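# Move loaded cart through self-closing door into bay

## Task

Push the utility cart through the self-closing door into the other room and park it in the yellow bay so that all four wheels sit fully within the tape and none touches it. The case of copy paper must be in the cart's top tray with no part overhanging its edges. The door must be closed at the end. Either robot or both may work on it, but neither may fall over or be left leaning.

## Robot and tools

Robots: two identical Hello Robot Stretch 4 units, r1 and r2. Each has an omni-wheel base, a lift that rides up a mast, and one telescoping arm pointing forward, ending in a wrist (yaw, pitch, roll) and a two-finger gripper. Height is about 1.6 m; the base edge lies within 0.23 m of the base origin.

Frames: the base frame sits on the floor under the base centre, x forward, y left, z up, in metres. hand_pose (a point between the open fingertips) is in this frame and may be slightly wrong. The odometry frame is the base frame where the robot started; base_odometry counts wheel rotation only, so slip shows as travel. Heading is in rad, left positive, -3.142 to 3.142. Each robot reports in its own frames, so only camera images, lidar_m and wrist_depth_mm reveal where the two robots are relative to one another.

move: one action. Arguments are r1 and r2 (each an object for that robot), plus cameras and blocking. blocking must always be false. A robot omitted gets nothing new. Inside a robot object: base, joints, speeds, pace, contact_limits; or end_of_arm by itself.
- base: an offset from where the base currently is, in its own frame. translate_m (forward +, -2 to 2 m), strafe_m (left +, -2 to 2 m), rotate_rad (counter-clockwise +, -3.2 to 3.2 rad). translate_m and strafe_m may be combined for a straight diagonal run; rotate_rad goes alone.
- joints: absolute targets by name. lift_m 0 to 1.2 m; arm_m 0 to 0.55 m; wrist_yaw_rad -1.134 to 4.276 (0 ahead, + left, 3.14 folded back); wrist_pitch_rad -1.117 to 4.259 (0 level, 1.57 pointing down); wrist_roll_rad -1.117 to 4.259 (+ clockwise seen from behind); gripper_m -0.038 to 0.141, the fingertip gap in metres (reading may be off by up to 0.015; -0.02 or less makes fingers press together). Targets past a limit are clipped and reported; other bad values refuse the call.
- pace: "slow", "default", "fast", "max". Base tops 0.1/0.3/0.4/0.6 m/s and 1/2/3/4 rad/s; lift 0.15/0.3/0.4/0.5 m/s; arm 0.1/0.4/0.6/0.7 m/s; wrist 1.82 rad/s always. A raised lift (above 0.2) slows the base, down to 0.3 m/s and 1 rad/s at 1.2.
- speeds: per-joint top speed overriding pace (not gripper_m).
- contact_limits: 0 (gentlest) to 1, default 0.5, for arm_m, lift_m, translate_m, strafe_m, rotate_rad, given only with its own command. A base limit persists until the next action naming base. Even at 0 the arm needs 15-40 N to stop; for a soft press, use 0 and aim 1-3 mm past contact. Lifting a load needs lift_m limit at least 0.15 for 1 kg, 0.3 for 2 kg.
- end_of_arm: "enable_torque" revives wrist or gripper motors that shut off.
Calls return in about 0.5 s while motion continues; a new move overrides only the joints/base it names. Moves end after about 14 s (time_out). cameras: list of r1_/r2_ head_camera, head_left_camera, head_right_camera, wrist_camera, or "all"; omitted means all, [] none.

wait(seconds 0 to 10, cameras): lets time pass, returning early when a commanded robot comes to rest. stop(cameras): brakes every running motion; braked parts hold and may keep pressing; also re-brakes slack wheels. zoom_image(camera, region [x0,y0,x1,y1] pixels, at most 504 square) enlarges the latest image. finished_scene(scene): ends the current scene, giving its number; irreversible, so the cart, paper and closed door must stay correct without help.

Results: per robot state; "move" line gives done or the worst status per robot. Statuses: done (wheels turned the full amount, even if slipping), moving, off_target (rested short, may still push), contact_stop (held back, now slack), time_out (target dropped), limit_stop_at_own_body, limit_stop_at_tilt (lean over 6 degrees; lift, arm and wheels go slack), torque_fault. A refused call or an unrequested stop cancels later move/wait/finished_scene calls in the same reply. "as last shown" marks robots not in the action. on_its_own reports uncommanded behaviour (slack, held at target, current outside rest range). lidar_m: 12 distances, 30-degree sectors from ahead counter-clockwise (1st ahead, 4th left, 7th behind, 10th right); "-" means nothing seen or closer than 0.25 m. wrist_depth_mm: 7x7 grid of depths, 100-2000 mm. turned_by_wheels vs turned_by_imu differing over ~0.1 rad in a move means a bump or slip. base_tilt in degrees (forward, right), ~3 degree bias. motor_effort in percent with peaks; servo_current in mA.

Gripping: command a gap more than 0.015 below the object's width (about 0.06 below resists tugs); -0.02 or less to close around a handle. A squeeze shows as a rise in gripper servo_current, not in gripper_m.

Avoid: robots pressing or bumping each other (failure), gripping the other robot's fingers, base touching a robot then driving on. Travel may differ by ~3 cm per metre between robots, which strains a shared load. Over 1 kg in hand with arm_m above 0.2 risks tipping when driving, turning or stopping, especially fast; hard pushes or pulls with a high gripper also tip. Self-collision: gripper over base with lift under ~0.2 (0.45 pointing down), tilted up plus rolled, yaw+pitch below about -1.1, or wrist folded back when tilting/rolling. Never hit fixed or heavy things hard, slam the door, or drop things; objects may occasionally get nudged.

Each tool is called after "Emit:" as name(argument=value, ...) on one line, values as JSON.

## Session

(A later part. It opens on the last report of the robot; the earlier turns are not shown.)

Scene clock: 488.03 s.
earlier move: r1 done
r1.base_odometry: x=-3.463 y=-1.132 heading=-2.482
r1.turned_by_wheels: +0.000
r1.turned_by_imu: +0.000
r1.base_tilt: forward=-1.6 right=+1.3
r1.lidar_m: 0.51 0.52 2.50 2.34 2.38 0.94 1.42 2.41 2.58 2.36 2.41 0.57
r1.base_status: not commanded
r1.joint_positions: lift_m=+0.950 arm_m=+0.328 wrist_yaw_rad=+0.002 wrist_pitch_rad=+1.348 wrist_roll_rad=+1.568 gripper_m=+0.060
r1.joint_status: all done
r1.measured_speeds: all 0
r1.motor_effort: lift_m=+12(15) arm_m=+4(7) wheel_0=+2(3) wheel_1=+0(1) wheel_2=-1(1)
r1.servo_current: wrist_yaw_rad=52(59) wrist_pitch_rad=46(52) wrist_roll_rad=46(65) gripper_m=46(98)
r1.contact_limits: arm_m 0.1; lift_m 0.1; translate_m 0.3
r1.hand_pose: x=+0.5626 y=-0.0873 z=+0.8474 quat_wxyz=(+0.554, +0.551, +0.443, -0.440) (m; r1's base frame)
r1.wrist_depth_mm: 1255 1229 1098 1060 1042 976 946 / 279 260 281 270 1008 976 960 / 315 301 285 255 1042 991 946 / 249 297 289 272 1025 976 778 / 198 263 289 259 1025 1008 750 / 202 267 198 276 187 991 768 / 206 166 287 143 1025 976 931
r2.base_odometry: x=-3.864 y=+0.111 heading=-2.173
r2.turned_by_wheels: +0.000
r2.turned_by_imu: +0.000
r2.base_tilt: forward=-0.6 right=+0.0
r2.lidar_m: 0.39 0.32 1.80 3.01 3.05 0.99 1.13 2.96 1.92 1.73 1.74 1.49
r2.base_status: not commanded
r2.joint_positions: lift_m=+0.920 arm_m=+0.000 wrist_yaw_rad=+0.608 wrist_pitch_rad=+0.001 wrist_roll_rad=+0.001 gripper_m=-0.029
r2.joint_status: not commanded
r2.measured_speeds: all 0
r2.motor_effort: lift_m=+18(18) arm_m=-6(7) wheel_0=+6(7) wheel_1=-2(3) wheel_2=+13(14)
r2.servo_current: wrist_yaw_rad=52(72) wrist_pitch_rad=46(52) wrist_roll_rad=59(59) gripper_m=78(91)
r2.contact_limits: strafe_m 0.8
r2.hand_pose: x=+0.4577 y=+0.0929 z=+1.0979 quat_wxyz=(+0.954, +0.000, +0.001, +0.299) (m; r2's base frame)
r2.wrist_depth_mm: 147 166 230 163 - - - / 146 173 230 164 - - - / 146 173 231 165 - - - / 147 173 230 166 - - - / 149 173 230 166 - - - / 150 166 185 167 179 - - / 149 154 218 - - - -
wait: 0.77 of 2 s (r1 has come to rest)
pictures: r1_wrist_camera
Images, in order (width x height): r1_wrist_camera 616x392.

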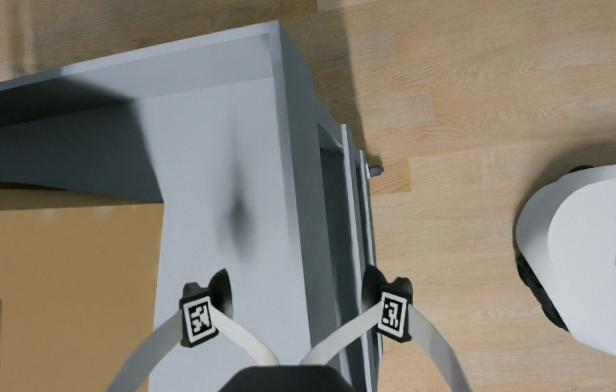

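Emit:
move(blocking=false, cameras=[], r1={"joints":{"lift_m":0.9},"contact_limits":{"lift_m":0.1}})

Emit:
wait(seconds=1, cameras=[])

Emit:
move(blocking=false, cameras=[], r1={"joints":{"gripper_m":-0.03}})

Emit:
wait(seconds=2, cameras=["r1_wrist_camera","r1_head_right_camera","r1_head_left_camera"])

Scene clock: 493.77 s.
move: r1 moving
r1.base_odometry: x=-3.463 y=-1.132 heading=-2.482
r1.turned_by_wheels: +0.000
r1.turned_by_imu: +0.000
r1.base_tilt: forward=-1.6 right=+1.3
r1.lidar_m: 0.51 0.51 2.51 2.33 2.37 0.95 1.45 2.44 2.59 2.35 2.41 0.54
r1.base_status: not commanded
r1.joint_positions: lift_m=+0.915 arm_m=+0.328 wrist_yaw_rad=+0.002 wrist_pitch_rad=+1.348 wrist_roll_rad=+1.568 gripper_m=+0.060
r1.joint_status: lift_m moving
r1.measured_speeds: translate_m=+0.000 strafe_m=+0.000 rotate_rad=+0.000 lift_m=-0.099 arm_m=+0.000 wrist_yaw_rad=+0.000 wrist_pitch_rad=+0.000 wrist_roll_rad=+0.000
r1.motor_effort: lift_m=+13(13) arm_m=+4(5) wheel_0=+3(3) wheel_1=+0(1) wheel_2=-1(1)
r1.servo_current: wrist_yaw_rad=52(59) wrist_pitch_rad=46(46) wrist_roll_rad=39(59) gripper_m=46(52)
r1.contact_limits: arm_m 0.1; lift_m 0.1; translate_m 0.3
r1.hand_pose: x=+0.5626 y=-0.0873 z=+0.8121 quat_wxyz=(+0.554, +0.551, +0.443, -0.440) (m; r1's base frame)
r1.wrist_depth_mm: 1182 200 193 1025 991 960 904 / 243 259 251 229 991 946 917 / 278 265 252 220 1008 931 917 / 240 262 252 198 991 976 778 / 198 259 252 196 991 946 732 / 202 259 212 209 187 931 750 / 205 236 252 143 991 931 917
r2: as last shown
r2.turned_by_imu: +0.001
r2.lidar_m: 0.39 0.33 1.79 3.01 3.05 0.98 1.12 2.94 1.89 1.73 1.75 1.51
r2.servo_current: wrist_yaw_rad=59(65) wrist_pitch_rad=39(52) wrist_roll_rad=46(52) gripper_m=78(91)
r2.contact_limits: strafe_m 0.8
r2.wrist_depth_mm: 147 166 230 164 - - - / 146 173 230 164 - - - / 146 173 231 165 - - - / 147 173 230 166 - - - / 149 173 231 166 - - - / 150 166 185 167 179 - - / 150 154 217 - - - -
pictures: none
No camera images: "cameras" was empty.

Scene clock: 494.37 s.
earlier move: r1 done
r1.base_odometry: x=-3.463 y=-1.132 heading=-2.482
r1.turned_by_wheels: +0.000
r1.turned_by_imu: +0.000
r1.base_tilt: forward=-1.5 right=+1.3
r1.lidar_m: 0.52 0.53 2.52 2.32 2.39 0.96 1.44 2.45 2.59 2.38 2.40 0.57
r1.base_status: not commanded
r1.joint_positions: lift_m=+0.901 arm_m=+0.328 wrist_yaw_rad=+0.002 wrist_pitch_rad=+1.348 wrist_roll_rad=+1.568 gripper_m=+0.060
r1.joint_status: all done
r1.measured_speeds: all 0
r1.motor_effort: lift_m=+7(13) arm_m=+4(5) wheel_0=+2(3) wheel_1=+0(1) wheel_2=-1(1)
r1.servo_current: wrist_yaw_rad=46(65) wrist_pitch_rad=46(46) wrist_roll_rad=59(59) gripper_m=46(52)
r1.contact_limits: arm_m 0.1; lift_m 0.1; translate_m 0.3
r1.hand_pose: x=+0.5626 y=-0.0873 z=+0.7979 quat_wxyz=(+0.554, +0.551, +0.443, -0.440) (m; r1's base frame)
r1.wrist_depth_mm: 195 187 179 1025 991 931 904 / 236 248 238 230 991 931 891 / 270 254 239 220 991 917 904 / 266 252 240 183 976 946 854 / 198 248 240 186 976 946 732 / 200 250 216 164 187 946 820 / 204 179 239 153 960 917 904
r2.base_odometry: x=-3.864 y=+0.111 heading=-2.173
r2.turned_by_wheels: +0.000
r2.turned_by_imu: +0.000
r2.base_tilt: forward=-0.6 right=+0.1
r2.lidar_m: 0.41 0.35 1.77 3.01 3.05 0.99 1.13 2.99 1.89 1.73 1.76 1.49
r2.base_status: not commanded
r2.joint_positions: lift_m=+0.920 arm_m=+0.000 wrist_yaw_rad=+0.608 wrist_pitch_rad=+0.001 wrist_roll_rad=+0.001 gripper_m=-0.029
r2.joint_status: not commanded
r2.measured_speeds: all 0
r2.motor_effort: lift_m=+18(18) arm_m=-6(7) wheel_0=+6(7) wheel_1=-2(3) wheel_2=+13(14)
r2.servo_current: wrist_yaw_rad=65(65) wrist_pitch_rad=39(52) wrist_roll_rad=46(59) gripper_m=78(91)
r2.contact_limits: strafe_m 0.8
r2.hand_pose: x=+0.4577 y=+0.0929 z=+1.0979 quat_wxyz=(+0.954, +0.000, +0.001, +0.299) (m; r2's base frame)
r2.wrist_depth_mm: 147 167 230 164 - - - / 146 173 231 165 - - - / 146 173 231 165 - - - / 147 174 231 166 - - - / 149 173 230 166 - - - / 150 167 186 167 179 - - / 149 154 218 - - - -
wait: 0.60 of 1 s (r1 has come to rest)
pictures: none
No camera images: "cameras" was empty.

Scene clock: 494.87 s.
move: r1 moving
r1.base_odometry: x=-3.463 y=-1.132 heading=-2.482
r1.turned_by_wheels: +0.000
r1.turned_by_imu: +0.000
r1.base_tilt: forward=-1.6 right=+1.3
r1.lidar_m: 0.50 0.53 2.54 2.34 2.39 0.96 1.45 2.41 2.56 2.37 2.42 0.56
r1.base_status: not commanded
r1.joint_positions: lift_m=+0.901 arm_m=+0.328 wrist_yaw_rad=+0.002 wrist_pitch_rad=+1.347 wrist_roll_rad=+1.568 gripper_m=+0.041
r1.joint_status: gripper_m moving
r1.measured_speeds: translate_m=+0.000 strafe_m=+0.000 rotate_rad=+0.000 lift_m=+0.000 arm_m=+0.001 wrist_yaw_rad=+0.000 wrist_pitch_rad=-0.016 wrist_roll_rad=+0.000
r1.motor_effort: lift_m=+7(7) arm_m=+4(5) wheel_0=+2(3) wheel_1=+0(1) wheel_2=-1(1)
r1.servo_current: wrist_yaw_rad=46(72) wrist_pitch_rad=46(46) wrist_roll_rad=46(65) gripper_m=111(117)
r1.contact_limits: arm_m 0.1; lift_m 0.1; translate_m 0.3
r1.hand_pose: x=+0.5631 y=-0.0873 z=+0.7980 quat_wxyz=(+0.554, +0.551, +0.442, -0.440) (m; r1's base frame)
r1.wrist_depth_mm: 200 192 193 198 976 931 891 / 247 250 238 192 991 946 891 / 273 255 241 185 976 946 891 / 244 251 240 195 976 931 878 / 187 250 241 189 960 946 732 / 190 249 207 178 190 946 788 / 200 162 242 156 946 904 891
r2: as last shown
r2.base_tilt: forward=-0.6 right=+0.0
r2.lidar_m: 0.37 0.35 1.77 3.01 3.06 0.98 1.14 3.00 1.92 1.73 1.75 1.50
r2.motor_effort: lift_m=+18(18) arm_m=-7(7) wheel_0=+6(7) wheel_1=-2(2) wheel_2=+13(14)
r2.servo_current: wrist_yaw_rad=59(65) wrist_pitch_rad=33(46) wrist_roll_rad=52(52) gripper_m=85(85)
r2.contact_limits: strafe_m 0.8
r2.wrist_depth_mm: 147 167 230 163 - - - / 146 173 230 165 - - - / 146 173 231 164 - - - / 147 173 231 165 - - - / 148 173 229 166 - - - / 150 167 185 167 179 - - / 149 154 218 - - - -
pictures: none
No camera images: "cameras" was empty.

Scene clock: 495.97 s.
earlier move: r1 done
r1.base_odometry: x=-3.463 y=-1.132 heading=-2.482
r1.turned_by_wheels: +0.000
r1.turned_by_imu: +0.000
r1.base_tilt: forward=-1.6 right=+1.2
r1.lidar_m: 0.51 0.54 2.49 2.31 2.38 0.97 1.47 2.43 2.59 2.39 2.43 0.55
r1.base_status: not commanded
r1.joint_positions: lift_m=+0.901 arm_m=+0.328 wrist_yaw_rad=+0.002 wrist_pitch_rad=+1.350 wrist_roll_rad=+1.568 gripper_m=-0.029
r1.joint_status: all done
r1.measured_speeds: all 0
r1.motor_effort: lift_m=+8(8) arm_m=-3(5) wheel_0=+2(3) wheel_1=+0(1) wheel_2=-1(1)
r1.servo_current: wrist_yaw_rad=46(72) wrist_pitch_rad=39(52) wrist_roll_rad=52(65) gripper_m=59(189)
r1.contact_limits: arm_m 0.1; lift_m 0.1; translate_m 0.3
r1.hand_pose: x=+0.5621 y=-0.0873 z=+0.7976 quat_wxyz=(+0.553, +0.551, +0.443, -0.441) (m; r1's base frame)
r1.wrist_depth_mm: 190 183 185 1025 991 946 904 / 236 241 229 1008 976 931 891 / 263 248 236 240 976 946 904 / 257 248 236 202 976 946 768 / 204 246 236 188 991 931 715 / 208 248 186 182 181 946 750 / 210 239 233 157 179 931 917
r2.base_odometry: x=-3.864 y=+0.111 heading=-2.173
r2.turned_by_wheels: +0.000
r2.turned_by_imu: +0.000
r2.base_tilt: forward=-0.6 right=+0.0
r2.lidar_m: 0.38 0.34 1.78 3.01 3.04 0.98 1.09 2.98 1.92 1.72 1.76 1.49
r2.base_status: not commanded
r2.joint_positions: lift_m=+0.920 arm_m=+0.000 wrist_yaw_rad=+0.608 wrist_pitch_rad=+0.001 wrist_roll_rad=+0.001 gripper_m=-0.029
r2.joint_status: not commanded
r2.measured_speeds: all 0
r2.motor_effort: lift_m=+18(18) arm_m=-7(7) wheel_0=+6(7) wheel_1=-2(3) wheel_2=+13(14)
r2.servo_current: wrist_yaw_rad=59(65) wrist_pitch_rad=46(46) wrist_roll_rad=52(52) gripper_m=85(85)
r2.contact_limits: strafe_m 0.8
r2.hand_pose: x=+0.4577 y=+0.0929 z=+1.0979 quat_wxyz=(+0.954, +0.000, +0.001, +0.299) (m; r2's base frame)
r2.wrist_depth_mm: 148 166 230 163 - - - / 146 172 230 164 - - - / 146 173 230 164 - - - / 147 173 231 166 - - - / 148 173 230 166 - - - / 150 166 185 167 179 - - / 149 154 218 - - - -
wait: 1.10 of 2 s (r1 has come to rest)
pictures: r1_head_left_camera, r1_head_right_camera, r1_wrist_camera
Images, in order (width x height): r1_head_left_camera 420x672, r1_head_right_camera 420x672, r1_wrist_camera 616x392.

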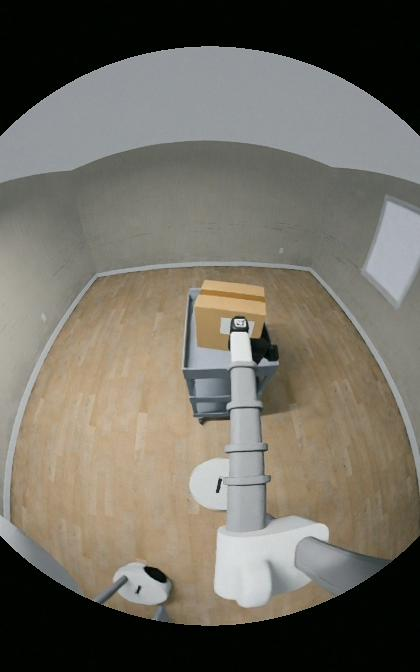

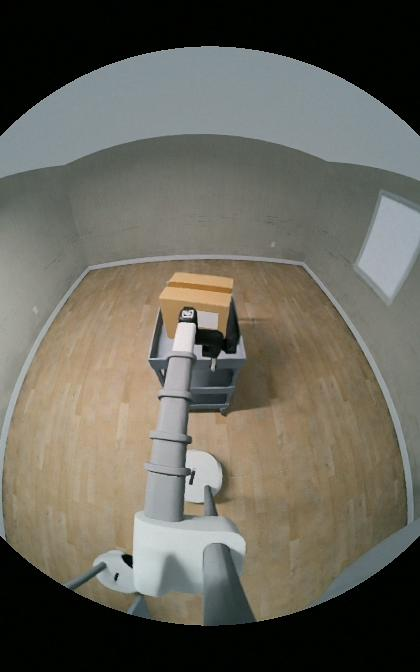

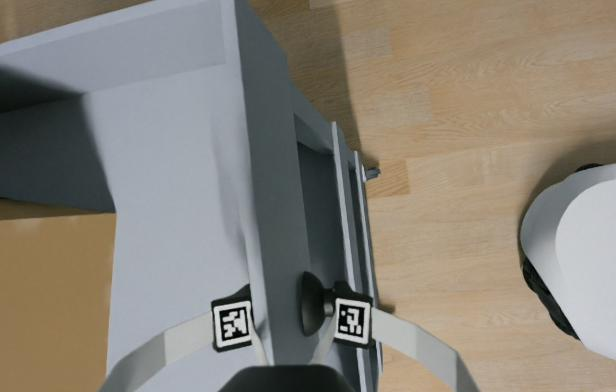

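Emit:
move(blocking=false, cameras=[], r1={"base":{"translate_m":-0.7,"strafe_m":-0.36},"contact_limits":{"translate_m":0.8}})

Emit:
wait(seconds=5, cameras=["r1_wrist_camera","r1_head_left_camera","r1_head_camera"])

Scene clock: 513.43 s.
move: r1 moving
r1.base_odometry: x=-3.448 y=-1.100 heading=-2.482
r1.turned_by_wheels: +0.001
r1.turned_by_imu: +0.000
r1.base_tilt: forward=-1.6 right=+1.2
r1.lidar_m: 0.52 0.56 2.52 2.35 2.39 0.93 1.43 2.39 2.57 2.36 2.39 0.60
r1.base_status: translate_m moving; strafe_m moving
r1.joint_positions: lift_m=+0.900 arm_m=+0.328 wrist_yaw_rad=+0.003 wrist_pitch_rad=+1.340 wrist_roll_rad=+1.568 gripper_m=-0.029
r1.joint_status: not commanded
r1.measured_speeds: translate_m=-0.125 strafe_m=-0.061 rotate_rad=+0.002 lift_m=+0.000 arm_m=+0.000 wrist_yaw_rad=+0.017 wrist_pitch_rad=-0.060 wrist_roll_rad=+0.000
r1.motor_effort: lift_m=+13(13) arm_m=-2(4) wheel_0=+0(4) wheel_1=-9(9) wheel_2=+17(17)
r1.servo_current: wrist_yaw_rad=59(65) wrist_pitch_rad=52(52) wrist_roll_rad=26(59) gripper_m=65(72)
r1.contact_limits: arm_m 0.1; lift_m 0.1; translate_m 0.8
r1.hand_pose: x=+0.5651 y=-0.0872 z=+0.7979 quat_wxyz=(+0.556, +0.553, +0.441, -0.438) (m; r1's base frame)
r1.wrist_depth_mm: 1205 183 171 1042 976 931 891 / 239 246 197 1008 991 931 891 / 271 253 195 375 991 946 904 / 266 252 190 224 960 946 891 / 214 251 240 220 976 960 759 / 220 254 179 195 976 931 831 / 224 153 180 186 153 917 891
r2: as last shown
r2.turned_by_imu: +0.002
r2.lidar_m: 0.38 0.33 1.79 3.01 3.05 0.93 1.23 2.95 1.93 1.74 1.76 1.52
r2.motor_effort: lift_m=+18(18) arm_m=-6(7) wheel_0=+6(7) wheel_1=-2(3) wheel_2=+13(14)
r2.servo_current: wrist_yaw_rad=59(65) wrist_pitch_rad=46(46) wrist_roll_rad=52(59) gripper_m=85(85)
r2.contact_limits: strafe_m 0.8
r2.wrist_depth_mm: 147 167 231 163 - - - / 145 173 231 164 - - - / 146 173 231 165 - - - / 147 173 230 165 - - - / 148 173 231 167 - - - / 150 166 185 167 179 - - / 150 154 218 - - - -
pictures: none
No camera images: "cameras" was empty.

Scene clock: 516.90 s.
earlier move: r1 done
r1.base_odometry: x=-3.130 y=-0.419 heading=-2.484
r1.turned_by_wheels: -0.002
r1.turned_by_imu: -0.003
r1.base_tilt: forward=-1.6 right=+1.3
r1.lidar_m: 0.54 0.71 2.81 0.75 0.71 1.00 1.67 1.66 2.15 2.06 2.12 0.56
r1.base_status: done
r1.joint_positions: lift_m=+0.900 arm_m=+0.328 wrist_yaw_rad=+0.000 wrist_pitch_rad=+1.348 wrist_roll_rad=+1.570 gripper_m=-0.029
r1.joint_status: not commanded
r1.measured_speeds: all 0
r1.motor_effort: lift_m=+13(14) arm_m=-4(4) wheel_0=-10(12) wheel_1=-2(9) wheel_2=-4(24)
r1.servo_current: wrist_yaw_rad=26(72) wrist_pitch_rad=52(98) wrist_roll_rad=65(72) gripper_m=59(72)
r1.contact_limits: arm_m 0.1; lift_m 0.1; translate_m 0.8
r1.hand_pose: x=+0.5626 y=-0.0874 z=+0.7974 quat_wxyz=(+0.553, +0.552, +0.442, -0.441) (m; r1's base frame)
r1.wrist_depth_mm: 1205 1138 1060 1025 991 931 904 / 259 1118 1078 1025 991 931 891 / 263 248 240 1042 991 946 917 / 249 249 236 195 976 917 778 / 203 245 236 202 991 946 715 / 214 248 185 195 181 946 809 / 253 153 236 206 976 917 904
r2.base_odometry: x=-3.864 y=+0.111 heading=-2.173
r2.turned_by_wheels: +0.000
r2.turned_by_imu: +0.000
r2.base_tilt: forward=-0.7 right=+0.1
r2.lidar_m: 0.41 0.33 1.75 0.90 0.73 1.19 - 2.96 1.93 1.72 1.75 1.47
r2.base_status: not commanded
r2.joint_positions: lift_m=+0.920 arm_m=+0.000 wrist_yaw_rad=+0.608 wrist_pitch_rad=+0.001 wrist_roll_rad=+0.001 gripper_m=-0.029
r2.joint_status: not commanded
r2.measured_speeds: all 0
r2.motor_effort: lift_m=+18(18) arm_m=-7(7) wheel_0=+6(7) wheel_1=-2(3) wheel_2=+14(14)
r2.servo_current: wrist_yaw_rad=65(72) wrist_pitch_rad=39(52) wrist_roll_rad=39(65) gripper_m=78(91)
r2.contact_limits: strafe_m 0.8
r2.hand_pose: x=+0.4577 y=+0.0929 z=+1.0979 quat_wxyz=(+0.954, +0.000, +0.001, +0.299) (m; r2's base frame)
r2.wrist_depth_mm: 147 166 231 163 - - - / 146 173 231 164 - - - / 146 173 230 164 - - - / 147 173 231 166 - - - / 149 173 230 166 - - - / 150 166 185 167 179 - - / 149 154 218 - - - -
wait: 3.47 of 5 s (r1 has come to rest)
pictures: r1_head_camera, r1_head_left_camera, r1_wrist_camera
Images, in order (width x height): r1_head_camera 420x560, r1_head_left_camera 420x672, r1_wrist_camera 616x392.

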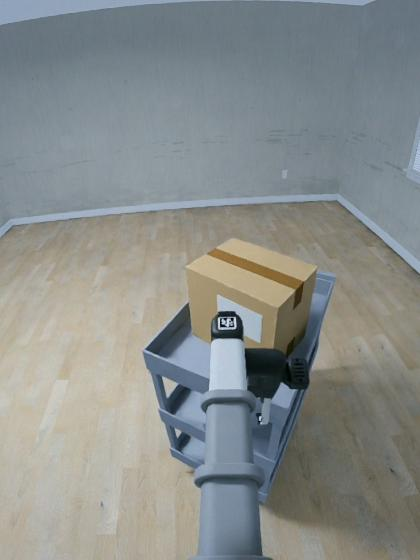

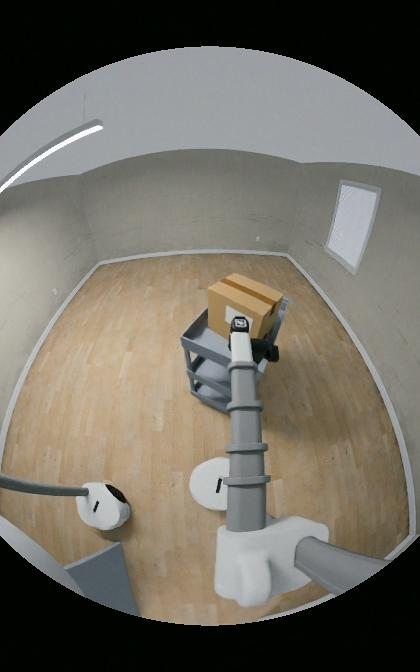

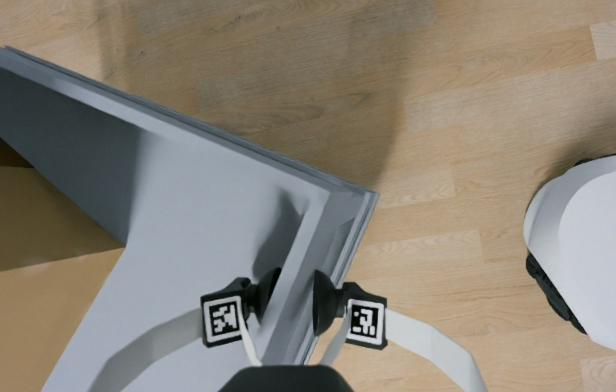

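Emit:
move(blocking=false, cameras=[], r1={"base":{"translate_m":-0.8},"contact_limits":{"translate_m":0.8}})

Emit:
wait(seconds=5, cameras=["r1_head_left_camera","r1_head_camera"])

Scene clock: 521.30 s.
move: r1 moving
r1.base_odometry: x=-3.105 y=-0.400 heading=-2.485
r1.turned_by_wheels: -0.001
r1.turned_by_imu: -0.001
r1.base_tilt: forward=-1.5 right=+1.3
r1.lidar_m: 0.55 0.74 2.84 0.75 0.71 1.00 1.60 1.61 2.09 2.08 2.11 0.60
r1.base_status: translate_m moving
r1.joint_positions: lift_m=+0.900 arm_m=+0.328 wrist_yaw_rad=+0.000 wrist_pitch_rad=+1.339 wrist_roll_rad=+1.570 gripper_m=-0.029
r1.joint_status: not commanded
r1.measured_speeds: translate_m=-0.121 strafe_m=+0.000 rotate_rad=+0.002 lift_m=-0.001 arm_m=+0.000 wrist_yaw_rad=+0.000 wrist_pitch_rad=-0.046 wrist_roll_rad=+0.001
r1.motor_effort: lift_m=+15(15) arm_m=-4(4) wheel_0=-16(17) wheel_1=-11(12) wheel_2=+10(10)
r1.servo_current: wrist_yaw_rad=72(72) wrist_pitch_rad=72(72) wrist_roll_rad=52(65) gripper_m=65(72)
r1.contact_limits: arm_m 0.1; lift_m 0.1; translate_m 0.8
r1.hand_pose: x=+0.5653 y=-0.0874 z=+0.7978 quat_wxyz=(+0.555, +0.554, +0.439, -0.439) (m; r1's base frame)
r1.wrist_depth_mm: 1255 1160 1098 1025 976 931 904 / 267 1138 1098 1042 960 946 878 / 267 253 242 1025 991 946 891 / 248 254 237 186 976 931 866 / 214 251 238 191 991 931 759 / 239 255 181 188 976 917 891 / 267 155 177 235 177 917 891
r2: as last shown
r2.turned_by_imu: +0.001
r2.base_tilt: forward=-0.6 right=+0.0
r2.lidar_m: 0.39 0.35 1.79 0.79 0.73 1.16 - 2.97 1.92 1.73 1.73 1.52
r2.motor_effort: lift_m=+18(18) arm_m=-6(7) wheel_0=+7(7) wheel_1=-2(3) wheel_2=+13(14)
r2.servo_current: wrist_yaw_rad=46(65) wrist_pitch_rad=39(46) wrist_roll_rad=39(59) gripper_m=85(85)
r2.contact_limits: strafe_m 0.8
r2.wrist_depth_mm: 147 167 230 163 - - - / 146 173 230 164 - - - / 146 173 231 164 - - - / 147 173 231 166 - - - / 149 173 230 166 - - - / 150 166 185 167 179 - - / 149 154 217 - - - -
pictures: none
No camera images: "cameras" was empty.

Scene clock: 524.97 s.
earlier move: r1 done
r1.base_odometry: x=-2.496 y=+0.069 heading=-2.485
r1.turned_by_wheels: -0.001
r1.turned_by_imu: -0.008
r1.base_tilt: forward=-1.6 right=+1.3
r1.lidar_m: 0.47 4.10 0.73 0.66 0.67 0.86 3.84 0.91 1.10 2.16 0.87 0.50
r1.base_status: done
r1.joint_positions: lift_m=+0.900 arm_m=+0.328 wrist_yaw_rad=-0.003 wrist_pitch_rad=+1.351 wrist_roll_rad=+1.572 gripper_m=-0.029
r1.joint_status: not commanded
r1.measured_speeds: all 0
r1.motor_effort: lift_m=+16(16) arm_m=+4(4) wheel_0=-9(17) wheel_1=-5(12) wheel_2=-7(17)
r1.servo_current: wrist_yaw_rad=46(72) wrist_pitch_rad=39(98) wrist_roll_rad=46(65) gripper_m=59(72)
r1.contact_limits: arm_m 0.1; lift_m 0.1; translate_m 0.8
r1.hand_pose: x=+0.5615 y=-0.0876 z=+0.7970 quat_wxyz=(+0.551, +0.553, +0.441, -0.443) (m; r1's base frame)
r1.wrist_depth_mm: 137 176 234 225 976 931 891 / 148 182 231 224 976 946 904 / 229 244 235 224 960 946 917 / 264 247 236 223 217 946 759 / 263 249 235 224 216 946 723 / 264 248 178 184 167 946 904 / 258 166 178 217 176 146 917
r2.base_odometry: x=-3.864 y=+0.111 heading=-2.173
r2.turned_by_wheels: +0.000
r2.turned_by_imu: +0.001
r2.base_tilt: forward=-0.7 right=+0.1
r2.lidar_m: 0.38 0.33 0.74 0.81 0.94 3.76 - 2.98 1.92 1.73 1.76 1.51
r2.base_status: not commanded
r2.joint_positions: lift_m=+0.920 arm_m=+0.000 wrist_yaw_rad=+0.608 wrist_pitch_rad=+0.001 wrist_roll_rad=+0.001 gripper_m=-0.029
r2.joint_status: not commanded
r2.measured_speeds: all 0
r2.motor_effort: lift_m=+18(18) arm_m=-7(7) wheel_0=+6(7) wheel_1=-2(3) wheel_2=+14(14)
r2.servo_current: wrist_yaw_rad=46(72) wrist_pitch_rad=46(52) wrist_roll_rad=46(65) gripper_m=78(91)
r2.contact_limits: strafe_m 0.8
r2.hand_pose: x=+0.4577 y=+0.0929 z=+1.0979 quat_wxyz=(+0.954, +0.000, +0.001, +0.299) (m; r2's base frame)
r2.wrist_depth_mm: 147 166 230 163 - - - / 146 173 231 165 - - - / 146 173 231 164 - - - / 147 173 231 166 - - - / 149 173 231 167 - - - / 150 166 185 167 179 - - / 150 154 219 - - - -
wait: 3.67 of 5 s (r1 has come to rest)
pictures: r1_head_camera, r1_head_left_camera
Images, in order (width x height): r1_head_camera 420x560, r1_head_left_camera 420x672.

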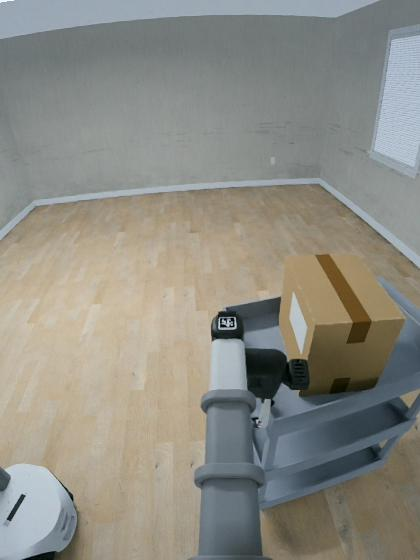

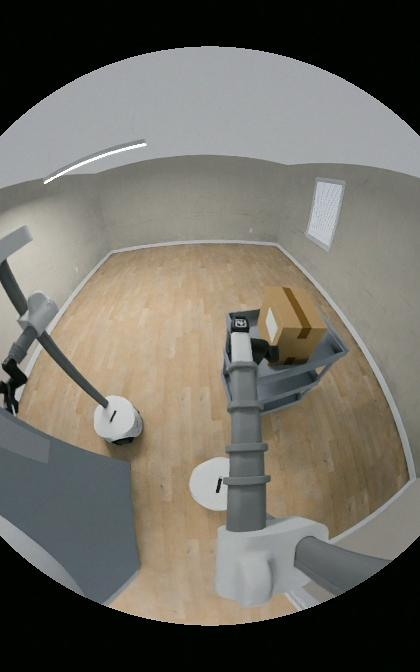

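Emit:
move(blocking=false, cameras=["r1_head_camera"], r1={"base":{"translate_m":-0.25},"contact_limits":{"translate_m":0.8}})

Emit:
wait(seconds=5, cameras=["r1_head_left_camera","r1_head_camera"])

Scene clock: 563.13 s.
move: r1 moving
r1.base_odometry: x=-2.471 y=+0.089 heading=-2.487
r1.turned_by_wheels: -0.002
r1.turned_by_imu: -0.004
r1.base_tilt: forward=-1.5 right=+1.3
r1.lidar_m: 0.53 4.09 0.76 0.66 0.66 0.85 3.83 0.85 1.08 2.16 0.94 0.52
r1.base_status: translate_m moving
r1.joint_positions: lift_m=+0.900 arm_m=+0.328 wrist_yaw_rad=-0.003 wrist_pitch_rad=+1.341 wrist_roll_rad=+1.573 gripper_m=-0.029
r1.joint_status: not commanded
r1.measured_speeds: translate_m=-0.121 strafe_m=-0.002 rotate_rad=-0.002 lift_m=+0.000 arm_m=+0.000 wrist_yaw_rad=+0.000 wrist_pitch_rad=-0.025 wrist_roll_rad=+0.000
r1.motor_effort: lift_m=+16(16) arm_m=+0(4) wheel_0=-16(16) wheel_1=-11(11) wheel_2=+7(7)
r1.servo_current: wrist_yaw_rad=39(59) wrist_pitch_rad=59(59) wrist_roll_rad=52(59) gripper_m=59(72)
r1.contact_limits: arm_m 0.1; lift_m 0.1; translate_m 0.8
r1.hand_pose: x=+0.5643 y=-0.0876 z=+0.7976 quat_wxyz=(+0.553, +0.555, +0.438, -0.441) (m; r1's base frame)
r1.wrist_depth_mm: 149 207 239 230 991 917 891 / 154 194 238 228 991 946 891 / 223 248 239 225 976 931 891 / 270 254 237 225 976 946 854 / 271 254 234 226 220 946 750 / 268 252 178 173 180 946 891 / 267 172 1098 213 175 139 891
r2: as last shown
r2.turned_by_imu: +0.005
r2.base_tilt: forward=-0.6 right=+0.1
r2.lidar_m: 0.40 0.33 0.73 0.83 0.95 3.73 - 2.95 1.92 1.74 1.74 1.49
r2.motor_effort: lift_m=+18(18) arm_m=-7(7) wheel_0=+6(7) wheel_1=-2(3) wheel_2=+13(14)
r2.servo_current: wrist_yaw_rad=65(65) wrist_pitch_rad=39(52) wrist_roll_rad=39(52) gripper_m=78(85)
r2.contact_limits: strafe_m 0.8
r2.wrist_depth_mm: 147 166 231 163 - - - / 145 173 230 164 - - - / 146 173 230 164 - - - / 147 173 231 165 - - - / 149 173 231 166 - - - / 150 166 185 167 179 - - / 149 154 217 - - - -
pictures: r1_head_camera
Images, in order (width x height): r1_head_camera 420x560.

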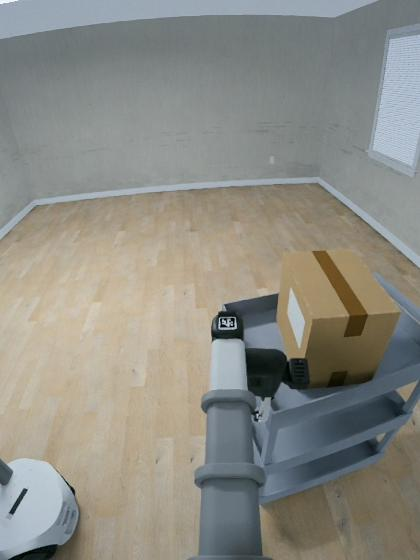

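Scene clock: 564.93 s.
earlier move: r1 done
r1.base_odometry: x=-2.298 y=+0.222 heading=-2.487
r1.turned_by_wheels: +0.000
r1.turned_by_imu: -0.002
r1.base_tilt: forward=-1.6 right=+1.2
r1.lidar_m: 0.51 0.95 0.70 0.62 0.65 0.79 3.58 0.69 0.79 1.69 2.23 0.51
r1.base_status: done
r1.joint_positions: lift_m=+0.900 arm_m=+0.328 wrist_yaw_rad=-0.003 wrist_pitch_rad=+1.348 wrist_roll_rad=+1.573 gripper_m=-0.029
r1.joint_status: not commanded
r1.measured_speeds: all 0
r1.motor_effort: lift_m=+16(16) arm_m=-3(4) wheel_0=-10(19) wheel_1=-4(11) wheel_2=-5(9)
r1.servo_current: wrist_yaw_rad=46(72) wrist_pitch_rad=46(72) wrist_roll_rad=46(65) gripper_m=65(72)
r1.contact_limits: arm_m 0.1; lift_m 0.1; translate_m 0.8
r1.hand_pose: x=+0.5624 y=-0.0876 z=+0.7972 quat_wxyz=(+0.551, +0.554, +0.440, -0.443) (m; r1's base frame)
r1.wrist_depth_mm: 179 245 237 1042 991 931 891 / 170 232 238 991 976 946 891 / 173 223 236 208 991 931 904 / 252 250 236 226 976 917 778 / 268 251 238 226 179 946 732 / 270 252 178 176 189 931 904 / 270 149 165 194 180 144 904
r2.base_odometry: x=-3.864 y=+0.111 heading=-2.173
r2.turned_by_wheels: +0.000
r2.turned_by_imu: +0.000
r2.base_tilt: forward=-0.6 right=+0.0
r2.lidar_m: 0.39 0.33 0.89 0.85 0.82 3.76 - 2.98 1.92 1.73 1.75 1.49
r2.base_status: not commanded
r2.joint_positions: lift_m=+0.920 arm_m=+0.000 wrist_yaw_rad=+0.608 wrist_pitch_rad=+0.001 wrist_roll_rad=+0.001 gripper_m=-0.029
r2.joint_status: not commanded
r2.measured_speeds: all 0
r2.motor_effort: lift_m=+18(18) arm_m=-6(7) wheel_0=+7(7) wheel_1=-2(3) wheel_2=+13(14)
r2.servo_current: wrist_yaw_rad=52(72) wrist_pitch_rad=39(52) wrist_roll_rad=46(59) gripper_m=85(91)
r2.contact_limits: strafe_m 0.8
r2.hand_pose: x=+0.4577 y=+0.0929 z=+1.0979 quat_wxyz=(+0.954, +0.000, +0.001, +0.299) (m; r2's base frame)
r2.wrist_depth_mm: 147 167 230 163 - - - / 146 173 230 164 - - - / 146 173 232 164 - - - / 147 173 232 165 - - - / 149 173 229 166 - - - / 150 167 185 167 179 - - / 150 154 217 - - - -
wait: 1.80 of 5 s (r1 has come to rest)
pictures: r1_head_camera, r1_head_left_camera
Images, in order (width x height): r1_head_camera 420x560, r1_head_left_camera 420x672.

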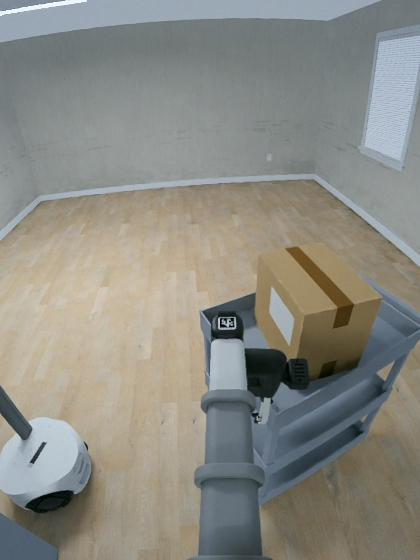

